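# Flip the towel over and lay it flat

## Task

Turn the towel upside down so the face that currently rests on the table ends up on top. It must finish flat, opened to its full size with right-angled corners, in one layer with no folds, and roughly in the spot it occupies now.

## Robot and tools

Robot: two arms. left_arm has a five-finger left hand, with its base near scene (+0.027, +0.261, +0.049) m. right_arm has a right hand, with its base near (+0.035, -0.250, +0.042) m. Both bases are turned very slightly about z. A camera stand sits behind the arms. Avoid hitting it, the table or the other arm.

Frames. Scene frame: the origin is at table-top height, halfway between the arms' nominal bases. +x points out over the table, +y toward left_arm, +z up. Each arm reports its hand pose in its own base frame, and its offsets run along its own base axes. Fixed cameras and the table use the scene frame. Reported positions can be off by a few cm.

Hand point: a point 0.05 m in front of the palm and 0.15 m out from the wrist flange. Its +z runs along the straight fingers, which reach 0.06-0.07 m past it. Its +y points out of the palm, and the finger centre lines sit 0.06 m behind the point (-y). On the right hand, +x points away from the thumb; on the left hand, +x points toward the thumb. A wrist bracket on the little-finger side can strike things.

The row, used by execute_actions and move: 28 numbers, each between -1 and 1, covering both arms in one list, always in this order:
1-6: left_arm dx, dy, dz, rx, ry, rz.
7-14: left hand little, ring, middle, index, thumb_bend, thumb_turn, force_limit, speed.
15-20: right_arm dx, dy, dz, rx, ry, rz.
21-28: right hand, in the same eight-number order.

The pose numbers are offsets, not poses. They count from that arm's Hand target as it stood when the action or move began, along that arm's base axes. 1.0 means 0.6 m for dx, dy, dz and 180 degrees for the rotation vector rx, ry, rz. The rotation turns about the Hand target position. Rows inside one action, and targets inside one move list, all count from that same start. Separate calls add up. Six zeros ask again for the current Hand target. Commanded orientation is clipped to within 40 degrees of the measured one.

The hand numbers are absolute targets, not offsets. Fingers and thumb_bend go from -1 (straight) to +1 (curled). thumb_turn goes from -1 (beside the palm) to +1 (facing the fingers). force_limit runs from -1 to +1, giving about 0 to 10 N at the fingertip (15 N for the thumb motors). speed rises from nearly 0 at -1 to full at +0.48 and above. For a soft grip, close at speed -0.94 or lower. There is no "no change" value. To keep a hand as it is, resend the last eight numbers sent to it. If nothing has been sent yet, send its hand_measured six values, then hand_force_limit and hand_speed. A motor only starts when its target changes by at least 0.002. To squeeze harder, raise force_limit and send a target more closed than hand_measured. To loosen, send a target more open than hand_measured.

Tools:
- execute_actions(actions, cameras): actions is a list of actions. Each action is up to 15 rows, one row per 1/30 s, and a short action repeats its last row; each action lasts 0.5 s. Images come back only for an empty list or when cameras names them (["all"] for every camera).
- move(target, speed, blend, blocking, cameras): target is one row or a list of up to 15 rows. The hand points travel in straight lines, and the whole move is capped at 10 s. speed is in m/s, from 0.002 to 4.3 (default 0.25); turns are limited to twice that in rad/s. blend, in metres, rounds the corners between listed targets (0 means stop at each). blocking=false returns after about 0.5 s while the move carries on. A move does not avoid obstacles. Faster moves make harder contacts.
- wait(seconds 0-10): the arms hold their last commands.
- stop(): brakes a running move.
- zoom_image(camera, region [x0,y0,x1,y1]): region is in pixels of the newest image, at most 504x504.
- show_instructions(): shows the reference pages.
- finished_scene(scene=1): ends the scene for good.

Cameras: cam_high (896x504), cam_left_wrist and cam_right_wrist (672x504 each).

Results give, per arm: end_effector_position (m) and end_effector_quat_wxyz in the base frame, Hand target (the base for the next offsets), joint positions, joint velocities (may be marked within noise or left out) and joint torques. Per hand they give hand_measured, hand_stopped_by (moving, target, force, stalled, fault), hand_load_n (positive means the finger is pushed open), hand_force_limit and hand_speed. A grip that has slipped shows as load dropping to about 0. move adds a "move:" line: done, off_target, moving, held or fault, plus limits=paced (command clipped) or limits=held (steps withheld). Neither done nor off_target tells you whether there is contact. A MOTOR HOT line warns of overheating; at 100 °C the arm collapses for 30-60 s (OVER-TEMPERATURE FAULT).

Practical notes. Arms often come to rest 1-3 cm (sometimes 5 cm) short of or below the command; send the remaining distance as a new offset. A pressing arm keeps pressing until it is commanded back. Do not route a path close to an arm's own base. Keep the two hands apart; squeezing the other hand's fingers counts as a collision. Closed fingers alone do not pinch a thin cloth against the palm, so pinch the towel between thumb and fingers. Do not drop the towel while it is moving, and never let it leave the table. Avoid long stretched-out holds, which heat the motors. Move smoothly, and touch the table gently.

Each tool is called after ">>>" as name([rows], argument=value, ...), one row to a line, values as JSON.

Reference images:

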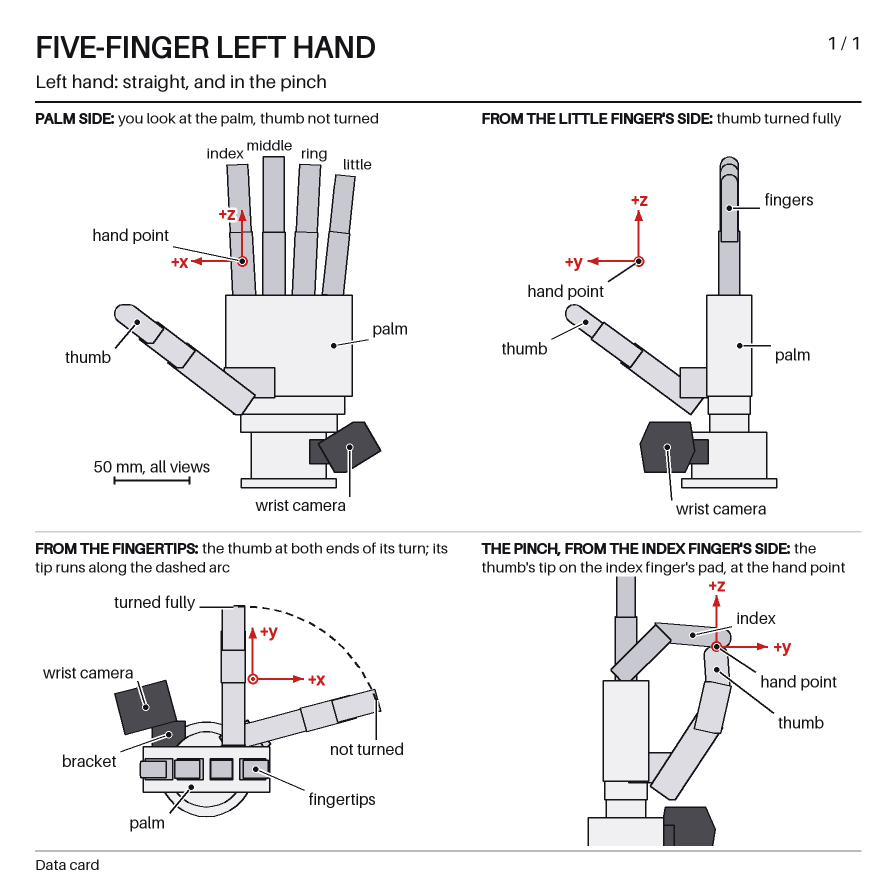

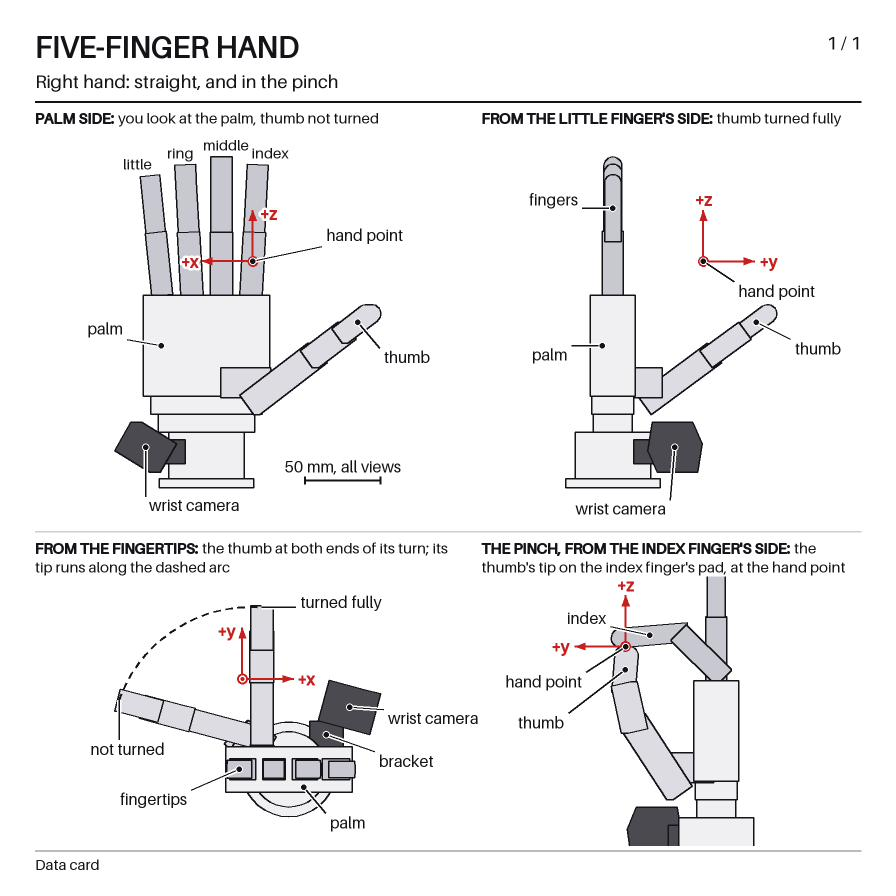

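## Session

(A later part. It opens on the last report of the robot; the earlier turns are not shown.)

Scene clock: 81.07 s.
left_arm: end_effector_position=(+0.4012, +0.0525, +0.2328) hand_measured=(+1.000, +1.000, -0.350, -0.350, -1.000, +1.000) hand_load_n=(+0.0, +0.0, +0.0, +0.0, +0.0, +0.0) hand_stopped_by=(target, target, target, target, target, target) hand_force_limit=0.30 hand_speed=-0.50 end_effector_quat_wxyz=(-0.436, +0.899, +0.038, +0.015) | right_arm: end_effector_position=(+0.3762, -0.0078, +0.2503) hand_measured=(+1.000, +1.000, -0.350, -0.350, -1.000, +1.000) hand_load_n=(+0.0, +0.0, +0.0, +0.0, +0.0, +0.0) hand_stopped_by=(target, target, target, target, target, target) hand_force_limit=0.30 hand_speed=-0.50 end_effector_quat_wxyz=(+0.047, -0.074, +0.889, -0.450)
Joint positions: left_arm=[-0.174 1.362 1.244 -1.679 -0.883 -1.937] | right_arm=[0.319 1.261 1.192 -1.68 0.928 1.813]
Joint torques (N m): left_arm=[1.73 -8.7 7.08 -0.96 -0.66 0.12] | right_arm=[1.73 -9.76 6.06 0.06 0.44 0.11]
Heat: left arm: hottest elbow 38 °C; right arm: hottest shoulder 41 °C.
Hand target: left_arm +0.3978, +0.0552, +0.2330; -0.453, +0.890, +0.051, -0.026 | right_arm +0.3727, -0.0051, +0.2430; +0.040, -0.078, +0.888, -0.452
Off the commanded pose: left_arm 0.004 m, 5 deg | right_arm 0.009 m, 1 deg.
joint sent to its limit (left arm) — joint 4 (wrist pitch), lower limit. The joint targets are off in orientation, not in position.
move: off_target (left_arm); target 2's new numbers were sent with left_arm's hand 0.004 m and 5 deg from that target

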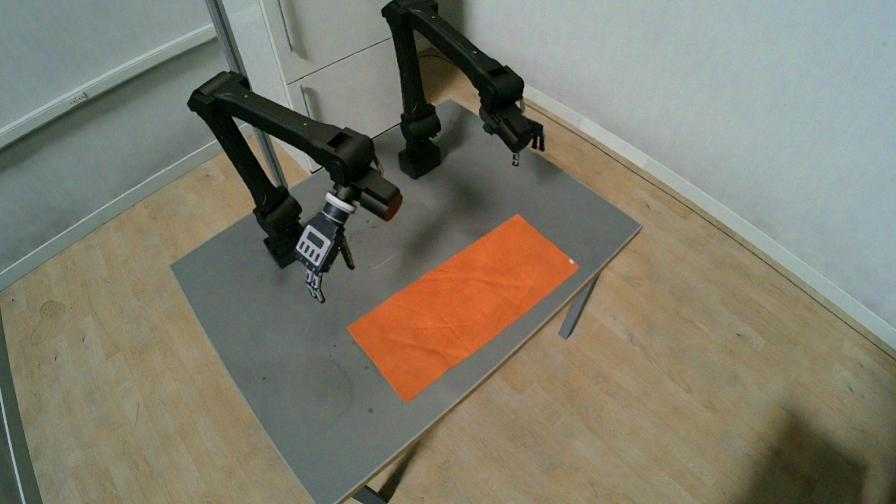

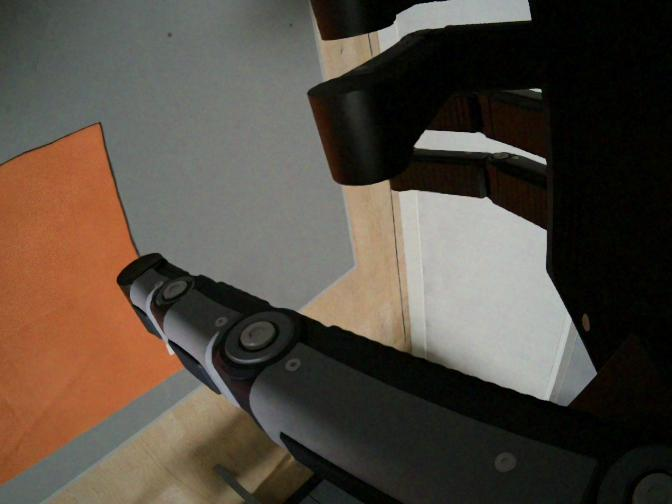

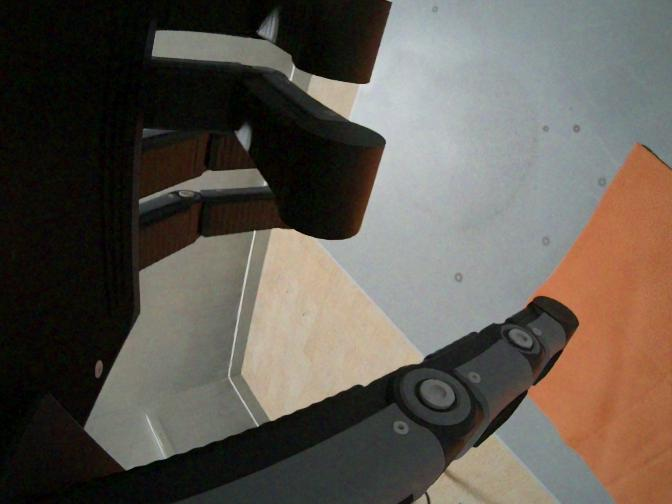

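>>> move([
  [0.0,-0.03,-0.05,0,0,-0.562,1,1,-0.1,-0.1,-0.7,1,0.3,-0.5,-0.03,0.04,-0.05,0,0,0.438,1,1,-0.1,-0.1,-0.7,1,0.3,-0.5],
  [0.002,-0.047,-0.22,0,0,-0.562,1,1,-0.1,-0.1,-0.7,1,0.3,-0.5,-0.037,0.058,-0.238,0,0,0.438,1,1,-0.1,-0.1,-0.7,1,0.3,-0.5],
], speed=0.4, cameras=["all"])

>>> zoom_image(camera="cam_high", region=[330, 180, 610, 420])

Scene clock: 86.73 s.
left_arm: end_effector_position=(+0.3922, +0.0288, +0.0982) hand_measured=(+1.000, +1.000, -0.100, -0.100, -0.700, +1.000) hand_load_n=(+0.0, +0.0, +0.0, +0.0, +0.0, +0.0) hand_stopped_by=(target, target, target, target, target, target) hand_force_limit=0.30 hand_speed=-0.50 end_effector_quat_wxyz=(-0.303, +0.607, -0.657, +0.329) | right_arm: end_effector_position=(+0.3510, +0.0258, +0.1067) hand_measured=(+1.000, +1.000, -0.100, -0.100, -0.700, +1.000) hand_load_n=(+0.0, +0.0, -0.5, +0.0, +0.0, +0.0) hand_stopped_by=(target, target, target, target, target, target) hand_force_limit=0.30 hand_speed=-0.50 end_effector_quat_wxyz=(-0.317, +0.625, -0.634, +0.328)
Joint positions: left_arm=[0.247 1.048 0.547 -0.17 0.26 0.2] | right_arm=[-0.003 0.819 0.441 -0.246 0.018 0.002]
Joint torques (N m): left_arm=[0.38 -3.84 8.21 1.92 -0.04 -0.08] | right_arm=[1.96 -3.25 7.1 2.55 0.02 0.06]
Heat: left arm: hottest elbow 38 °C; right arm: hottest shoulder 40 °C.
Hand target: left_arm +0.3989, +0.0269, +0.1009; -0.307, +0.604, -0.655, +0.334 | right_arm +0.3505, +0.0297, +0.1002; -0.318, +0.624, -0.636, +0.324
Off the commanded pose: left_arm 0.008 m, 1 deg | right_arm 0.008 m, 1 deg.
move: done

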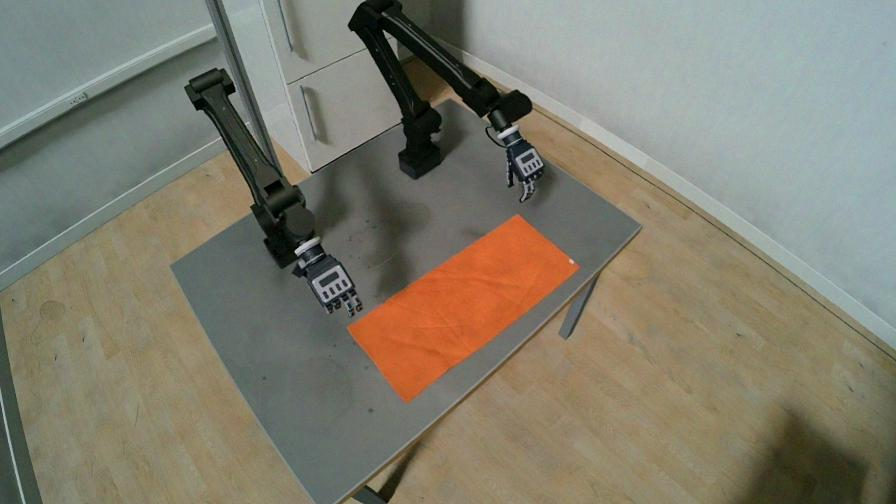

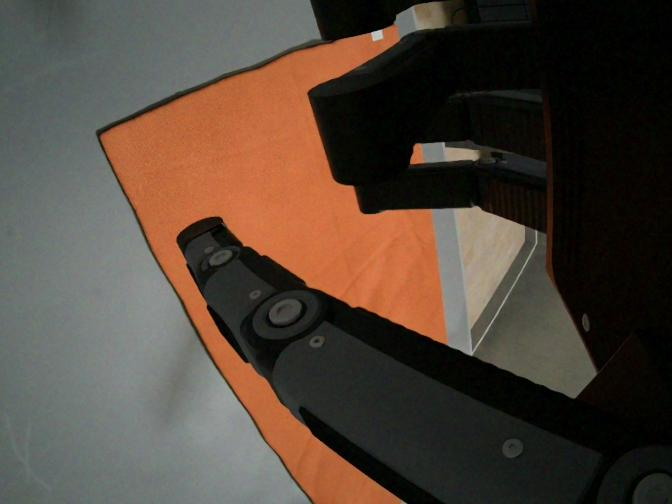

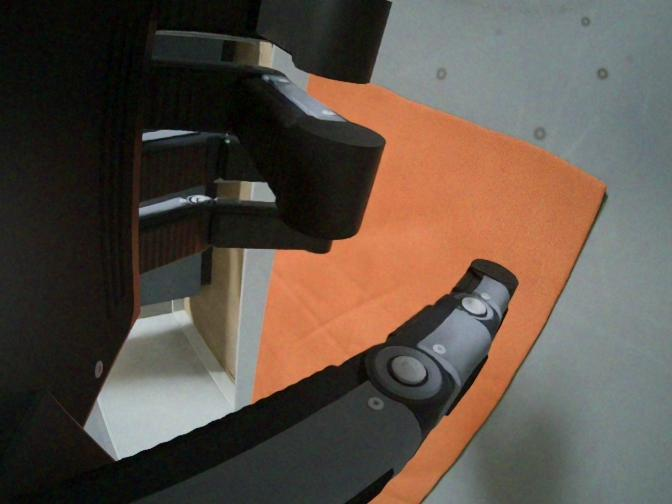

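Scaled by 1.800 from the camera's 896x504 image, which has a finer 1280x720 frame.

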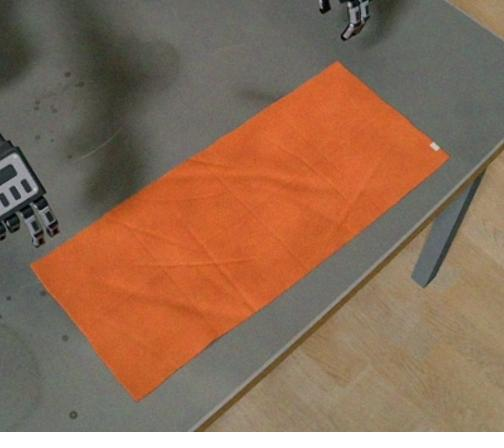

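>>> move(target=[0.052,0,-0.118,0,0,0,1,1,-0.1,-0.1,-0.7,1,0.3,-0.5,0.05,0,-0.108,0,0,0,1,1,-0.1,-0.1,-0.7,1,0.3,-0.5], speed=0.2, cameras=["all"])

>>> zoom_image(camera="cam_high", region=[320, 280, 400, 360])

>>> zoom_image(camera="cam_high", region=[480, 170, 560, 250])

Scene clock: 88.30 s.
left_arm: end_effector_position=(+0.4240, +0.0298, +0.0286) hand_measured=(+1.000, +1.000, -0.100, -0.100, -0.700, +1.000) hand_load_n=(+0.0, +0.0, +0.0, +0.0, +0.0, +0.0) hand_stopped_by=(target, target, target, target, target, target) hand_force_limit=0.30 hand_speed=-0.50 end_effector_quat_wxyz=(-0.304, +0.606, -0.658, +0.328) | right_arm: end_effector_position=(+0.3812, +0.0257, +0.0401) hand_measured=(+1.000, +1.000, -0.100, -0.100, -0.700, +1.000) hand_load_n=(+0.0, +0.0, +0.0, +0.0, +0.0, +0.0) hand_stopped_by=(target, target, target, target, target, target) hand_force_limit=0.30 hand_speed=-0.50 end_effector_quat_wxyz=(-0.316, +0.625, -0.634, +0.327)
Joint positions: left_arm=[0.224 1.316 0.512 0.137 0.242 0.19] | right_arm=[-0.003 1.105 0.381 0.097 0.018 0.002]
Joint torques (N m): left_arm=[0.38 -6.01 6.76 1.91 -0.05 -0.13] | right_arm=[2.2 -6.3 5.98 2.66 0 0.07]
Heat: left arm: hottest elbow 38 °C; right arm: hottest shoulder 40 °C.
Hand target: left_arm +0.4301, +0.0270, +0.0301; -0.308, +0.604, -0.655, +0.334 | right_arm +0.3805, +0.0297, +0.0353; -0.318, +0.624, -0.636, +0.324
Off the commanded pose: left_arm 0.007 m, 1 deg | right_arm 0.006 m, 1 deg.
move: done

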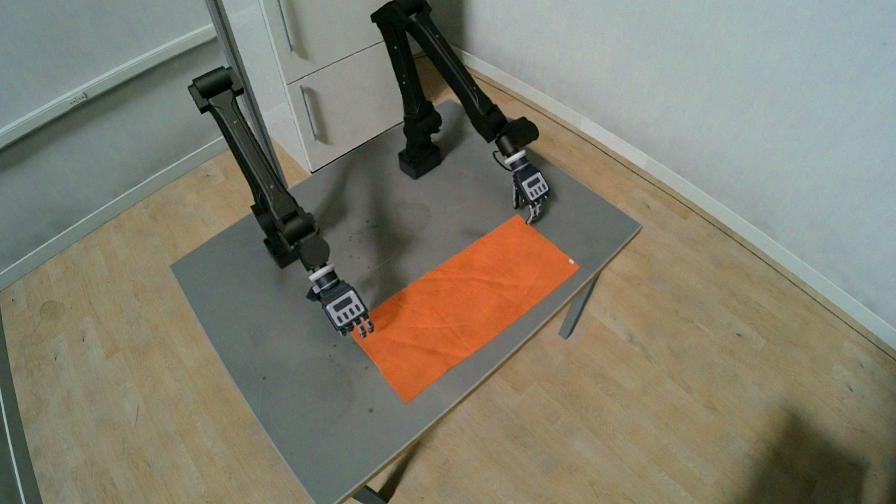

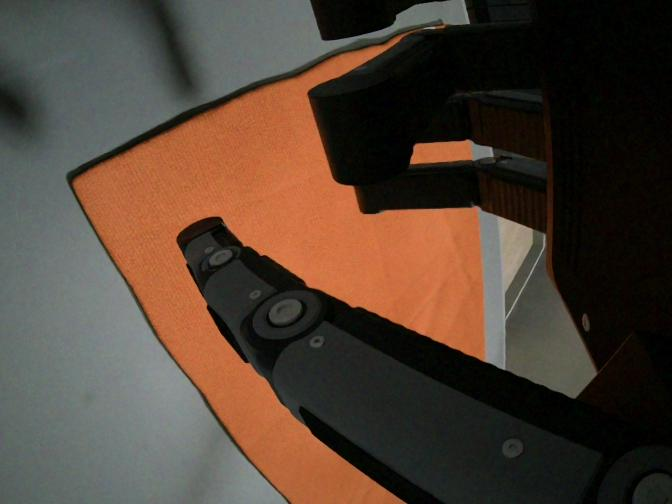

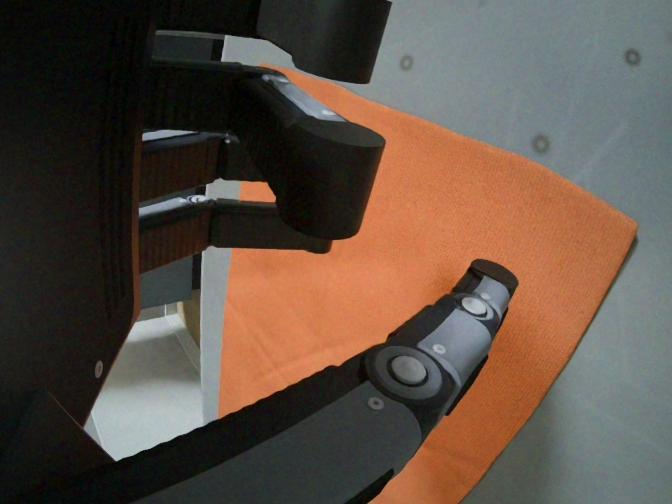

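Scaled by 6.300 from the camera's 896x504 image, which has a finer 1280x720 frame.

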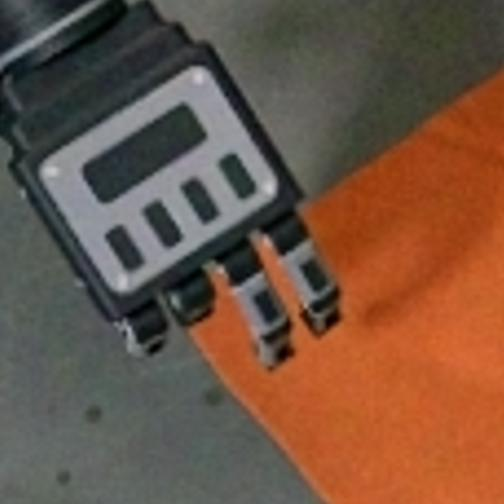

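Scaled by 6.300 from the camera's 896x504 image, which has a finer 1280x720 frame.

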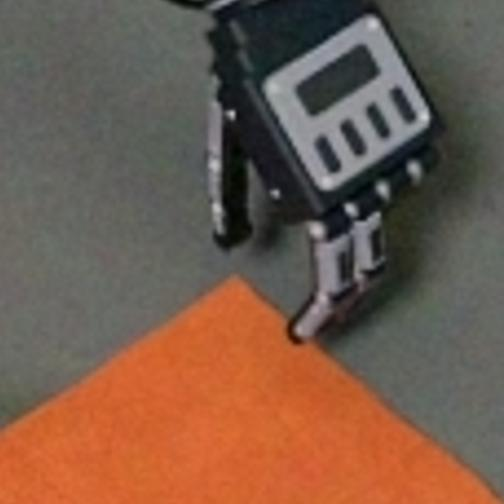

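>>> move([
  [-0.005,-0.02,-0.04,0,0,0,1,1,-0.1,-0.1,-0.7,1,0.3,-0.5,-0.013,0.02,-0.04,0,0,0,1,1,-0.1,-0.1,-0.7,1,0.3,-0.5],
  [-0.005,-0.02,-0.1,0,0,0,1,1,-0.1,-0.1,-0.7,1,0.3,-0.5,-0.013,0.02,-0.089,0,0,0,1,1,-0.1,-0.1,-0.7,1,0.3,-0.5],
], speed=0.08, blend=0.01, cameras=["all"])

>>> zoom_image(camera="cam_high", region=[320, 280, 400, 360])

>>> zoom_image(camera="cam_high", region=[480, 170, 560, 250])

Scene clock: 90.53 s.
left_arm: end_effector_position=(+0.4319, +0.0198, -0.0197) hand_measured=(+1.000, +1.000, -0.100, -0.100, -0.700, +1.000) hand_load_n=(+0.0, +0.0, -1.5, +0.0, +0.0, +0.0) hand_stopped_by=(target, target, target, target, target, target) hand_force_limit=0.30 hand_speed=-0.50 end_effector_quat_wxyz=(-0.317, +0.600, -0.654, +0.336) | right_arm: end_effector_position=(+0.3770, +0.0378, -0.0120) hand_measured=(+1.000, +1.000, -0.100, -0.100, -0.700, +1.000) hand_load_n=(+0.0, +0.0, +0.0, +0.0, +0.0, +0.0) hand_stopped_by=(target, target, target, target, target, target) hand_force_limit=0.30 hand_speed=-0.50 end_effector_quat_wxyz=(-0.317, +0.624, -0.633, +0.329)
Joint positions: left_arm=[0.189 1.494 0.459 0.408 0.214 0.166] | right_arm=[0.044 1.298 0.305 0.371 0.056 0.03]
Joint torques (N m): left_arm=[0.38 -5.95 4.44 1.65 -0.09 -0.11] | right_arm=[1.73 -6.53 4.19 2.35 0.04 0.11]
Heat: left arm: hottest elbow 37 °C; right arm: hottest shoulder 40 °C.
Hand target: left_arm +0.4271, +0.0149, -0.0300; -0.307, +0.604, -0.655, +0.334 | right_arm +0.3728, +0.0418, -0.0180; -0.318, +0.624, -0.636, +0.324
Off the commanded pose: left_arm 0.012 m, 1 deg | right_arm 0.008 m, 1 deg.
move: off_target (left_arm)

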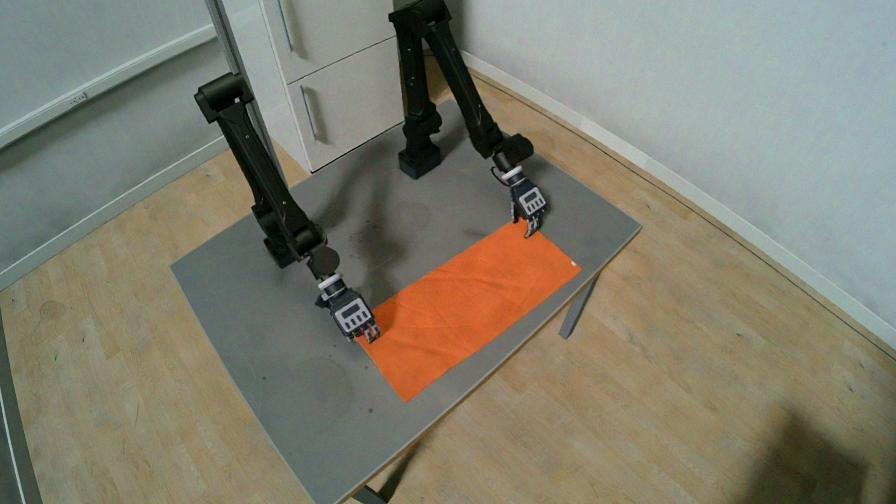

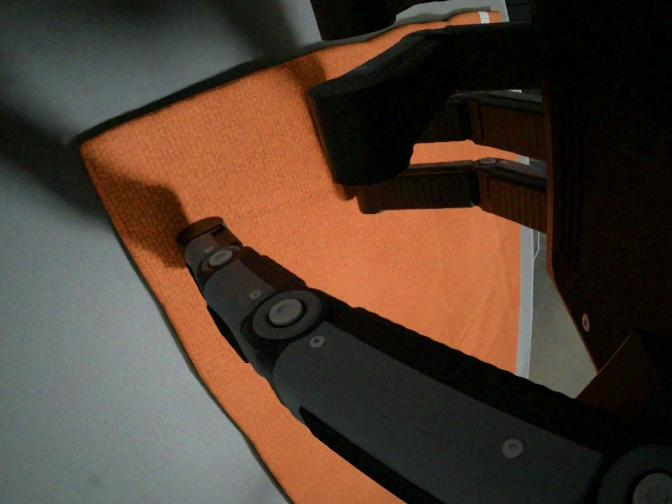

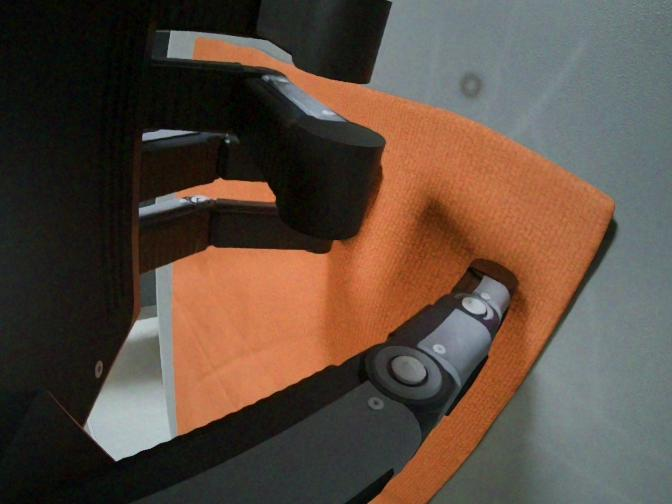

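Scaled by 6.300 from the camera's 896x504 image, which has a finer 1280x720 frame.

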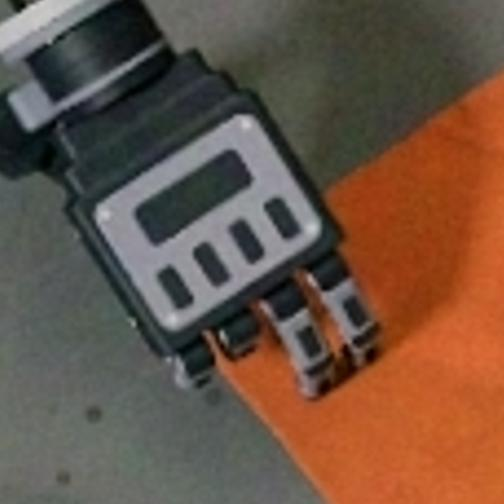

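Scaled by 6.300 from the camera's 896x504 image, which has a finer 1280x720 frame.

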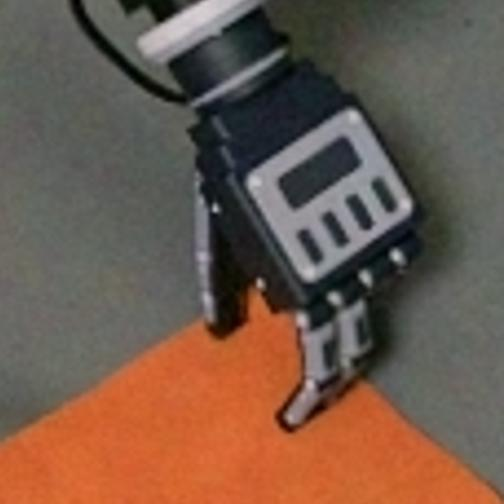

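>>> move([
  [0,0,0.035,0,0,0,1,1,-0.1,-0.1,-0.7,1,0.3,-0.5,0,0,0.035,0,0,0,1,1,-0.1,-0.1,-0.7,1,0.3,-0.5],
  [-0.016,0,0.03,0,0,0,1,1,-0.1,-0.1,-0.7,1,0.3,-0.5,-0.013,0,0.03,0,0,0,1,1,-0.1,-0.1,-0.7,1,0.3,-0.5],
  [-0.016,0,-0.018,0,0,0,1,1,-0.1,-0.1,-0.7,1,0.3,-0.5,-0.013,0,-0.012,0,0,0,1,1,-0.1,-0.1,-0.7,1,0.3,-0.5],
], speed=0.08, blend=0.003, cameras=["all"])

Scene clock: 92.30 s.
left_arm: end_effector_position=(+0.4295, +0.0192, -0.0217) hand_measured=(+1.000, +1.000, -0.100, -0.100, -0.700, +1.000) hand_load_n=(+0.0, +0.0, -2.5, +0.0, +0.0, +0.0) hand_stopped_by=(target, target, target, target, target, target) hand_force_limit=0.30 hand_speed=-0.50 end_effector_quat_wxyz=(+0.327, -0.594, +0.650, -0.343) | right_arm: end_effector_position=(+0.3727, +0.0379, -0.0152) hand_measured=(+1.000, +1.000, -0.100, -0.100, -0.700, +1.000) hand_load_n=(+0.0, +0.0, -0.5, +0.0, +0.0, +0.0) hand_stopped_by=(target, target, target, target, target, target) hand_force_limit=0.30 hand_speed=-0.50 end_effector_quat_wxyz=(-0.322, +0.622, -0.632, +0.333)
Joint positions: left_arm=[0.189 1.503 0.434 0.47 0.215 0.166] | right_arm=[0.045 1.304 0.282 0.413 0.058 0.031]
Joint torques (N m): left_arm=[0.85 -5.01 3.81 1.22 0.05 -0.07] | right_arm=[2.2 -5.95 3.89 2.37 0.04 0.07]
Heat: left arm: hottest elbow 37 °C; right arm: hottest shoulder 40 °C.
Hand target: left_arm +0.4174, +0.0149, -0.0408; +0.307, -0.604, +0.655, -0.334 | right_arm +0.3650, +0.0417, -0.0252; -0.318, +0.624, -0.636, +0.324
Off the commanded pose: left_arm 0.023 m, 3 deg | right_arm 0.013 m, 1 deg.
move: off_target (left_arm, right_arm)

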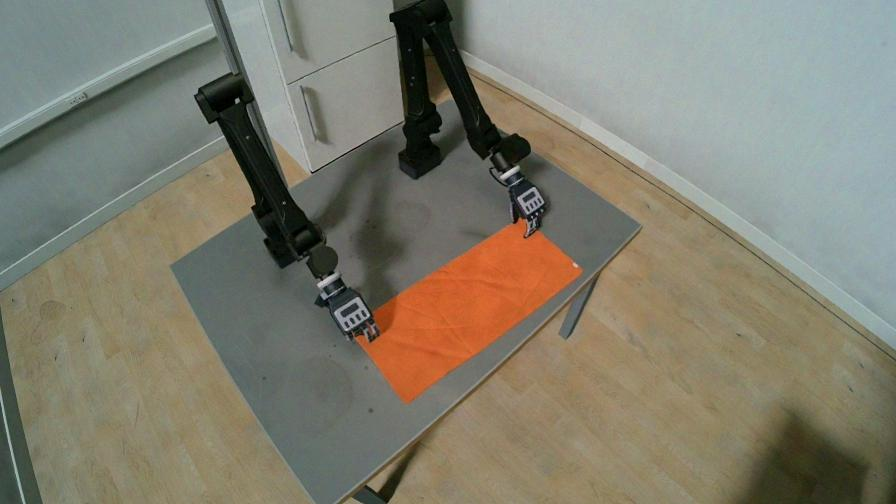

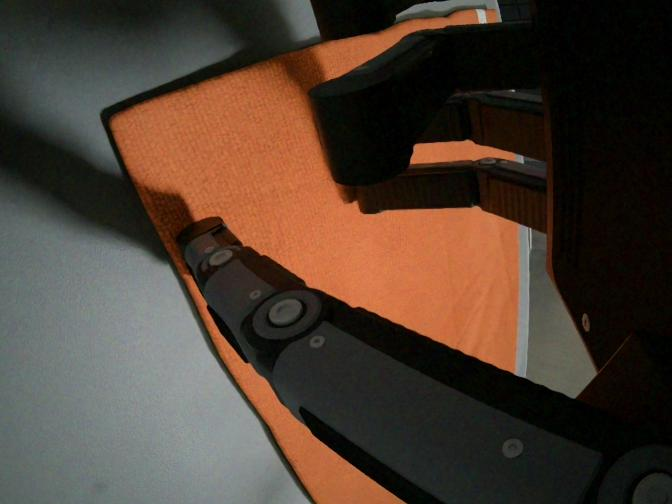

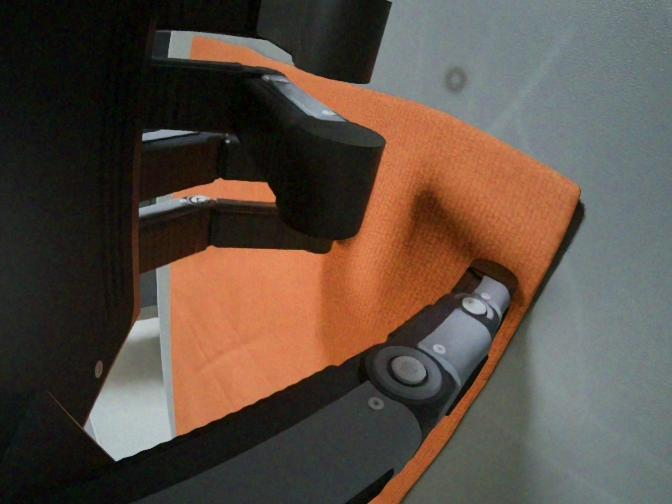

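>>> execute_actions([
  [[0,0,-0.008,0,0,0,1,1,0.2,0.2,-0.5,1,0.3,-0.5,0,0,-0.012,0,0,0,1,1,0.2,0.2,-0.5,1,0.3,-0.5]],
  [[0,0,-0.008,0,0,0,1,1,0.6,0.6,0.3,1,0.3,-0.5,0,0,-0.012,0,0,0,1,1,0.6,0.6,0.3,1,0.3,-0.5]],
  [[0,0,0,0,0,0,1,1,0.6,0.6,0.3,1,0.3,-0.5,0,0,0,0,0,0,1,1,0.6,0.6,0.3,1,0.3,-0.5]],
], cameras=["all"])

>>> zoom_image(camera="cam_high", region=[320, 180, 600, 420])

Scene clock: 94.33 s.
left_arm: end_effector_position=(+0.4315, +0.0193, -0.0297) hand_measured=(+1.000, +1.000, +0.332, +0.600, -0.414, +1.000) hand_load_n=(+0.0, +0.0, +12.0, +0.0, +10.0, +2.0) hand_stopped_by=(target, target, force, target, force, target) hand_force_limit=0.30 hand_speed=-0.50 end_effector_quat_wxyz=(+0.327, -0.594, +0.649, -0.344) | right_arm: end_effector_position=(+0.3771, +0.0386, -0.0247) hand_measured=(+1.000, +1.000, +0.408, +0.600, -0.392, +1.000) hand_load_n=(+0.0, +0.0, +12.0, +0.0, +9.0, +1.0) hand_stopped_by=(target, target, force, target, force, target) hand_force_limit=0.30 hand_speed=-0.50 end_effector_quat_wxyz=(-0.328, +0.618, -0.630, +0.337)
Joint positions: left_arm=[0.189 1.54 0.433 0.511 0.215 0.163] | right_arm=[0.046 1.372 0.274 0.505 0.058 0.034]
Joint torques (N m): left_arm=[0.91 -5.13 3.33 1.31 0.04 -0.04] | right_arm=[1.85 -5.95 3.28 2.14 0.04 0.04]
Heat: left arm: hottest elbow 37 °C; right arm: hottest shoulder 40 °C.
Hand target: left_arm +0.4176, +0.0149, -0.0503; +0.308, -0.604, +0.655, -0.334 | right_arm +0.3650, +0.0418, -0.0396; -0.318, +0.624, -0.636, +0.324
Off the commanded pose: left_arm 0.025 m, 3 deg | right_arm 0.020 m, 2 deg.

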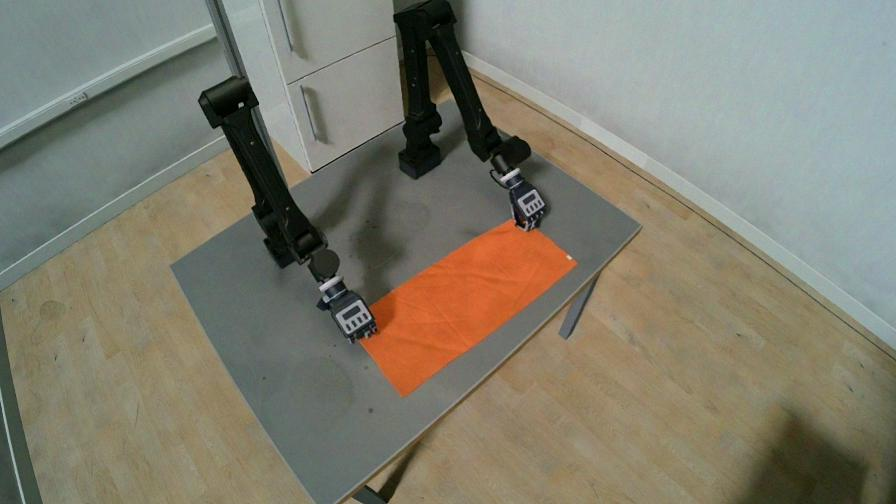

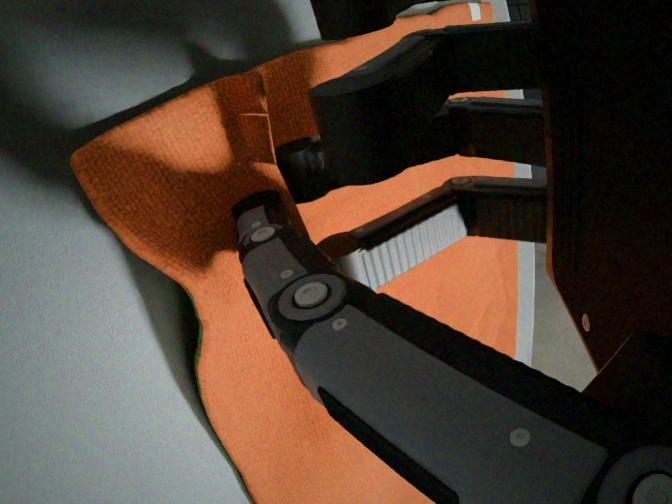

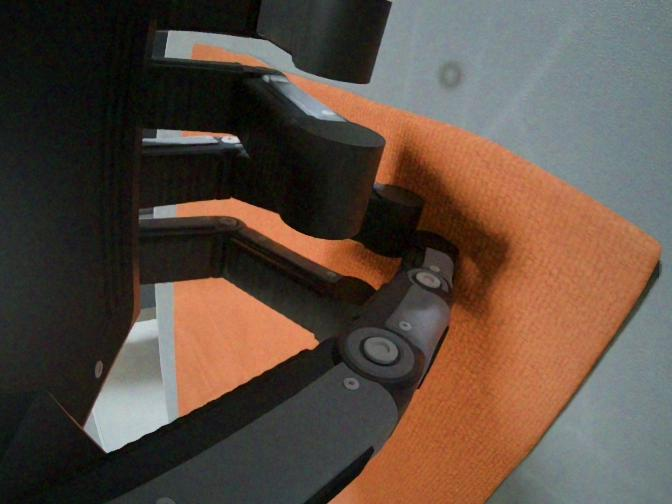

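Scaled by 1.800 from the camera's 896x504 image, which has a finer 1280x720 frame.

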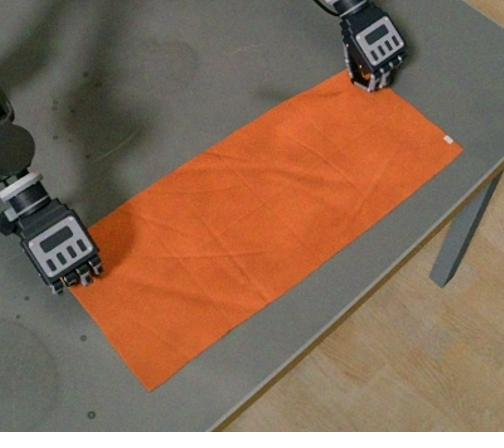

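>>> move([
  [0,0,0.034,0,0,0,1,1,0.6,0.6,0.3,1,0.3,-0.5,0.015,0,0.075,0,0,0,1,1,-0.35,-0.35,-1,1,0.3,-0.5],
  [0,0,0.034,0,0,0,1,1,0.6,0.6,0.3,1,0.3,-0.5,0.015,0,0.01,0,0,0,1,1,-0.35,-0.35,-1,1,0.3,-0.5],
], speed=0.08, cameras=["all"])

>>> zoom_image(camera="cam_high", region=[320, 280, 400, 360])

Scene clock: 97.30 s.
left_arm: end_effector_position=(+0.4227, +0.0176, -0.0290) hand_measured=(+1.000, +1.000, +0.332, +0.600, -0.414, +1.000) hand_load_n=(+0.5, +0.0, +12.0, +0.0, +9.5, +2.0) hand_stopped_by=(target, target, force, target, force, target) hand_force_limit=0.30 hand_speed=-0.50 end_effector_quat_wxyz=(-0.313, +0.602, -0.654, +0.335) | right_arm: end_effector_position=(+0.3772, +0.0387, -0.0197) hand_measured=(+1.000, +1.000, -0.350, -0.350, -1.000, +1.000) hand_load_n=(+0.0, +0.0, +0.0, +0.0, +0.0, +0.0) hand_stopped_by=(target, target, target, target, target, target) hand_force_limit=0.30 hand_speed=-0.50 end_effector_quat_wxyz=(-0.330, +0.617, -0.629, +0.339)
Joint positions: left_arm=[0.189 1.509 0.433 0.442 0.215 0.163] | right_arm=[0.046 1.348 0.274 0.487 0.058 0.036]
Joint torques (N m): left_arm=[0.85 -8.47 4.3 0.55 0.03 -0.04] | right_arm=[1.49 -4.25 5.18 1.44 0 0.02]
Heat: left arm: hottest elbow 37 °C; right arm: hottest shoulder 40 °C.
Hand target: left_arm +0.4176, +0.0149, -0.0299; -0.308, +0.604, -0.655, +0.334 | right_arm +0.3739, +0.0418, -0.0336; -0.318, +0.624, -0.636, +0.324
Off the commanded pose: left_arm 0.006 m, 1 deg | right_arm 0.015 m, 2 deg.
move: off_target (right_arm)

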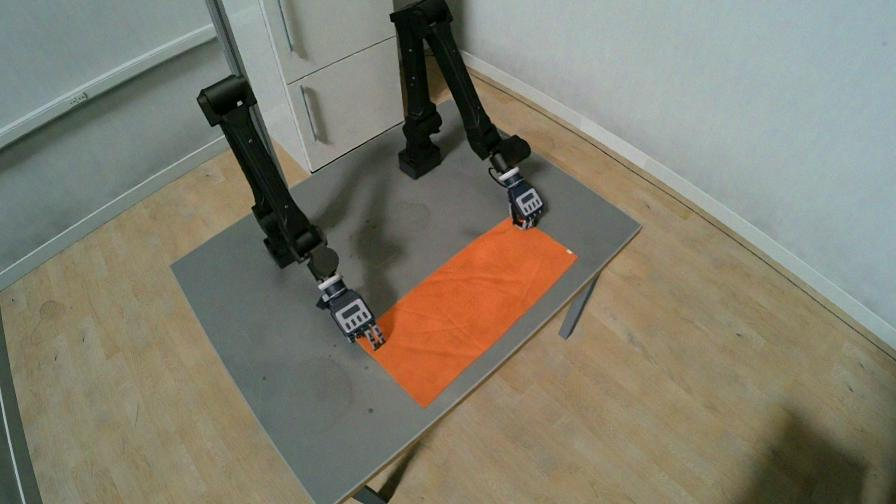

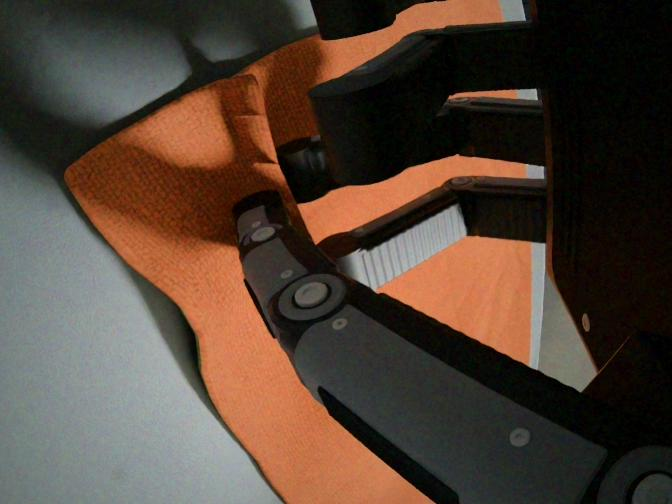

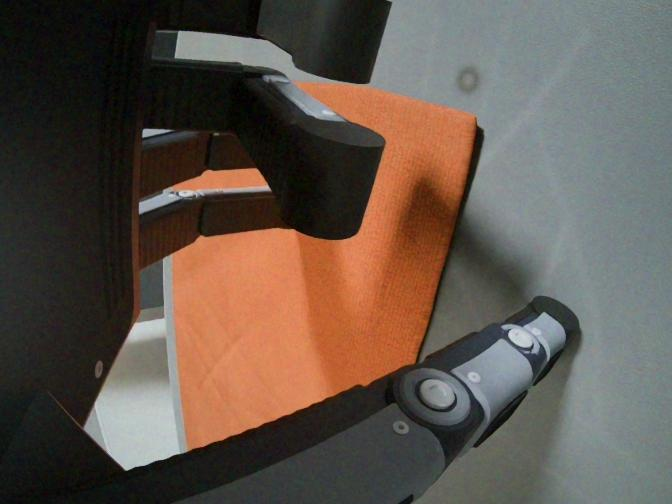

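Scaled by 6.300 from the camera's 896x504 image, which has a finer 1280x720 frame.

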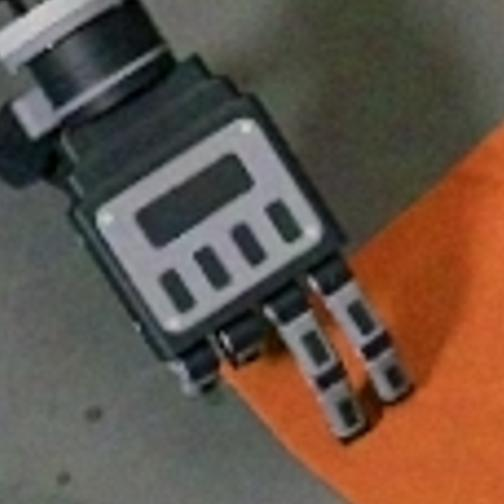

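>>> move([
  [0,0,0,0,0,0,1,1,0.6,0.6,0.3,1,0.3,-0.5,0.0,0,0.06,0,0,0,1,1,-0.35,-0.35,-1,1,0.3,-0.5],
  [0,0,0,0,0,0,1,1,0.6,0.6,0.3,1,0.3,-0.5,0.062,-0.018,0.06,0,0,0,1,1,-0.35,-0.35,-1,1,0.3,-0.5],
  [0,0,0,0,0,0,1,1,0.6,0.6,0.3,1,0.3,-0.5,0.062,-0.018,0.015,0,0,0,1,1,-0.35,-0.35,-1,1,0.3,-0.5],
], speed=0.1, cameras=["all"])

>>> zoom_image(camera="cam_high", region=[320, 280, 400, 360])

Scene clock: 101.37 s.
left_arm: end_effector_position=(+0.4227, +0.0176, -0.0290) hand_measured=(+1.000, +1.000, +0.332, +0.600, -0.414, +1.000) hand_load_n=(+0.0, +0.0, +12.0, +0.0, +9.5, +2.0) hand_stopped_by=(target, target, force, target, force, target) hand_force_limit=0.30 hand_speed=-0.50 end_effector_quat_wxyz=(-0.313, +0.602, -0.654, +0.335) | right_arm: end_effector_position=(+0.4061, +0.0347, -0.0169) hand_measured=(+1.000, +1.000, -0.350, -0.350, -1.000, +1.000) hand_load_n=(+0.0, +0.5, +0.0, +0.0, +0.0, +0.0) hand_stopped_by=(target, target, target, target, target, target) hand_force_limit=0.30 hand_speed=-0.50 end_effector_quat_wxyz=(-0.327, +0.619, -0.634, +0.327)
Joint positions: left_arm=[0.189 1.509 0.433 0.442 0.215 0.163] | right_arm=[0.018 1.406 0.366 0.43 0.025 0.029]
Joint torques (N m): left_arm=[0.79 -8.41 4.27 0.55 0.03 -0.04] | right_arm=[-0.03 -6.3 6.27 1.92 -0.12 -0.16]
Heat: left arm: hottest elbow 36 °C; right arm: hottest shoulder 40 °C.
Hand target: left_arm +0.4176, +0.0149, -0.0299; -0.308, +0.604, -0.655, +0.334 | right_arm +0.4112, +0.0309, -0.0245; -0.318, +0.624, -0.636, +0.324
Off the commanded pose: left_arm 0.006 m, 1 deg | right_arm 0.010 m, 1 deg.
move: done

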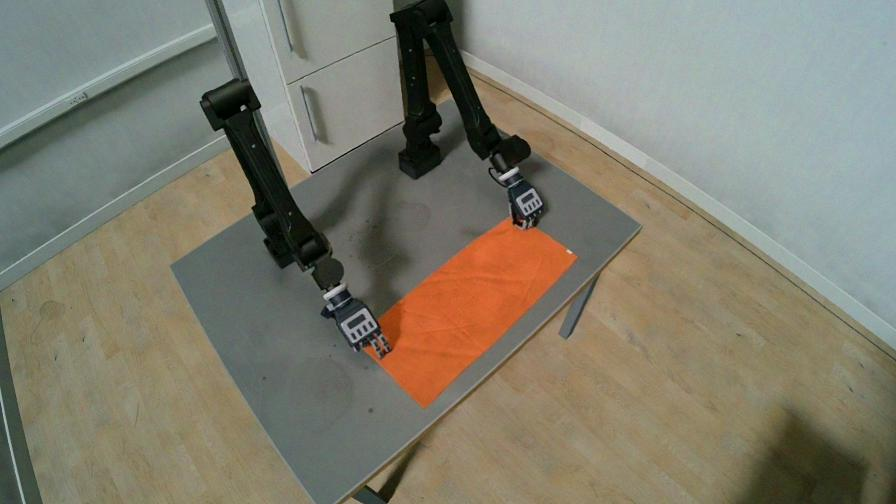

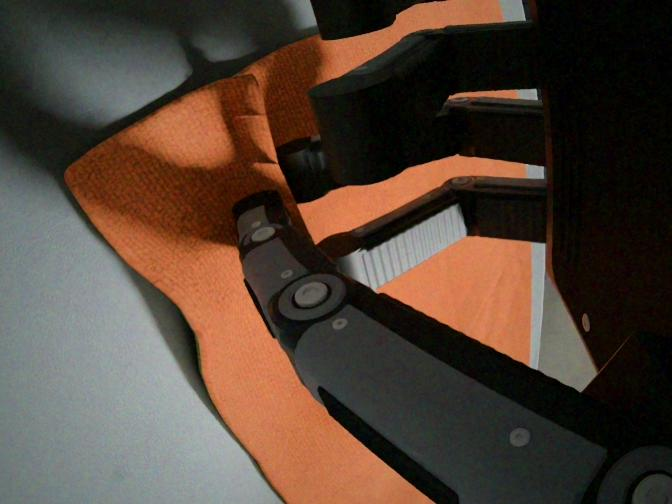

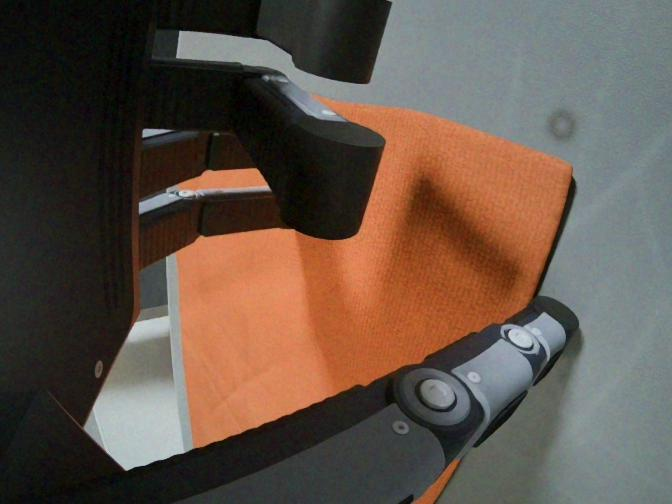

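Scaled by 6.300 from the camera's 896x504 image, which has a finer 1280x720 frame.

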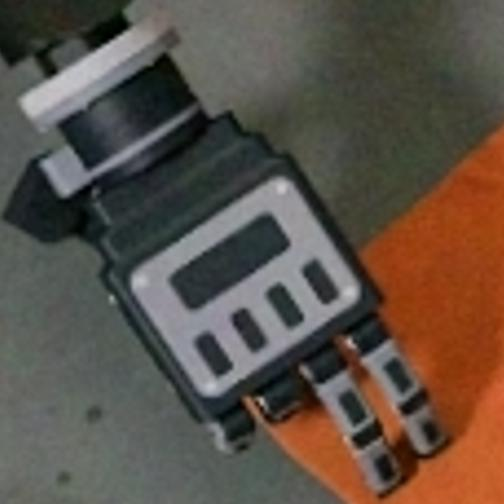

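>>> move([
  [0,0,0,0,0,0,1,1,0.6,0.6,0.3,1,0.3,-0.5,0.0,0,0.05,0,0,0,1,1,-0.35,-0.35,-1,1,0.3,-0.5],
  [0,0,0,0,0,0,1,1,0.6,0.6,0.3,1,0.3,-0.5,0.035,0,0.05,0,0,0,1,1,-0.35,-0.35,-1,1,0.3,-0.5],
  [0,0,0,0,0,0,1,1,0.6,0.6,0.3,1,0.3,-0.5,0.035,0,-0.01,0,0,0,1,1,-0.35,-0.35,-1,1,0.3,-0.5],
], speed=0.1, cameras=["cam_high","cam_right_wrist"])

Scene clock: 104.33 s.
left_arm: end_effector_position=(+0.4227, +0.0176, -0.0290) hand_measured=(+1.000, +1.000, +0.332, +0.600, -0.414, +1.000) hand_load_n=(+0.0, +0.0, +12.0, +0.0, +9.5, +2.0) hand_stopped_by=(target, target, force, target, force, target) hand_force_limit=0.30 hand_speed=-0.50 end_effector_quat_wxyz=(-0.313, +0.602, -0.654, +0.335) | right_arm: end_effector_position=(+0.4303, +0.0353, -0.0166) hand_measured=(+1.000, +1.000, -0.350, -0.350, -1.000, +1.000) hand_load_n=(+0.0, +0.0, +0.0, +0.0, +0.0, -0.5) hand_stopped_by=(target, target, target, target, target, target) hand_force_limit=0.30 hand_speed=-0.50 end_effector_quat_wxyz=(-0.331, +0.618, -0.632, +0.330)
Joint positions: left_arm=[0.189 1.509 0.433 0.442 0.215 0.163] | right_arm=[0.018 1.467 0.422 0.447 0.023 0.029]
Joint torques (N m): left_arm=[0.85 -8.47 4.27 0.55 0.04 -0.04] | right_arm=[-0.15 -7.06 5.76 1.72 -0.08 -0.17]
Heat: left arm: hottest elbow 36 °C; right arm: hottest shoulder 40 °C.
Hand target: left_arm +0.4176, +0.0149, -0.0299; -0.308, +0.604, -0.655, +0.334 | right_arm +0.4321, +0.0309, -0.0306; -0.318, +0.624, -0.636, +0.324
Off the commanded pose: left_arm 0.006 m, 1 deg | right_arm 0.015 m, 2 deg.
move: off_target (right_arm)
Images, in order (width x height): cam_high 896x504, cam_right_wrist 672x504.

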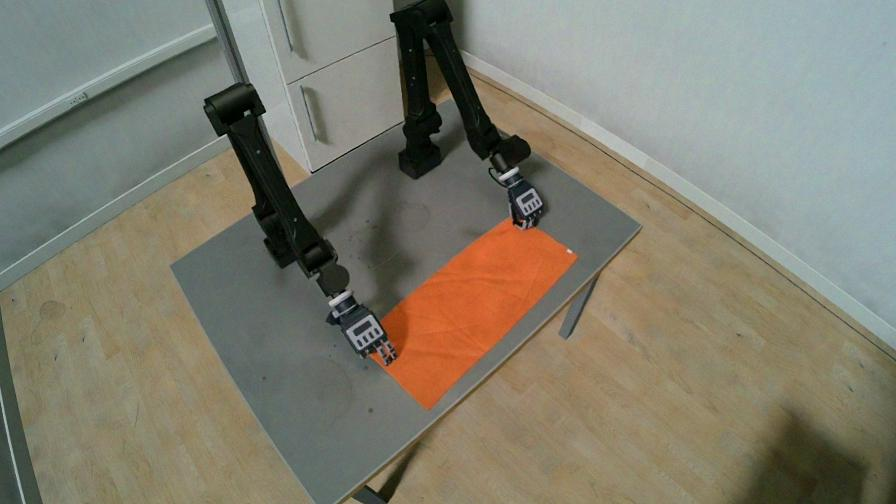

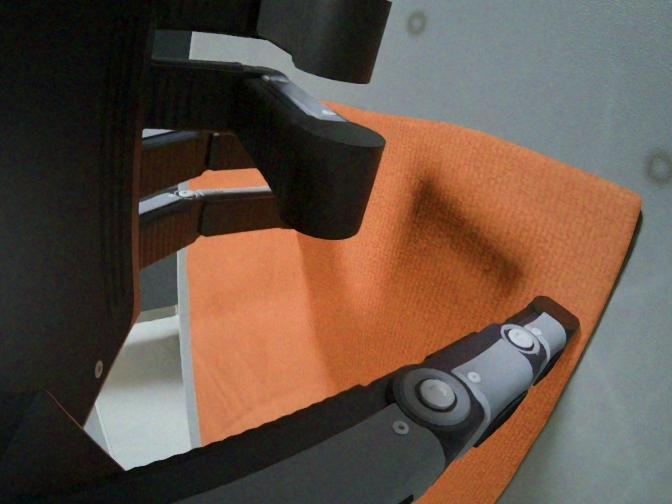

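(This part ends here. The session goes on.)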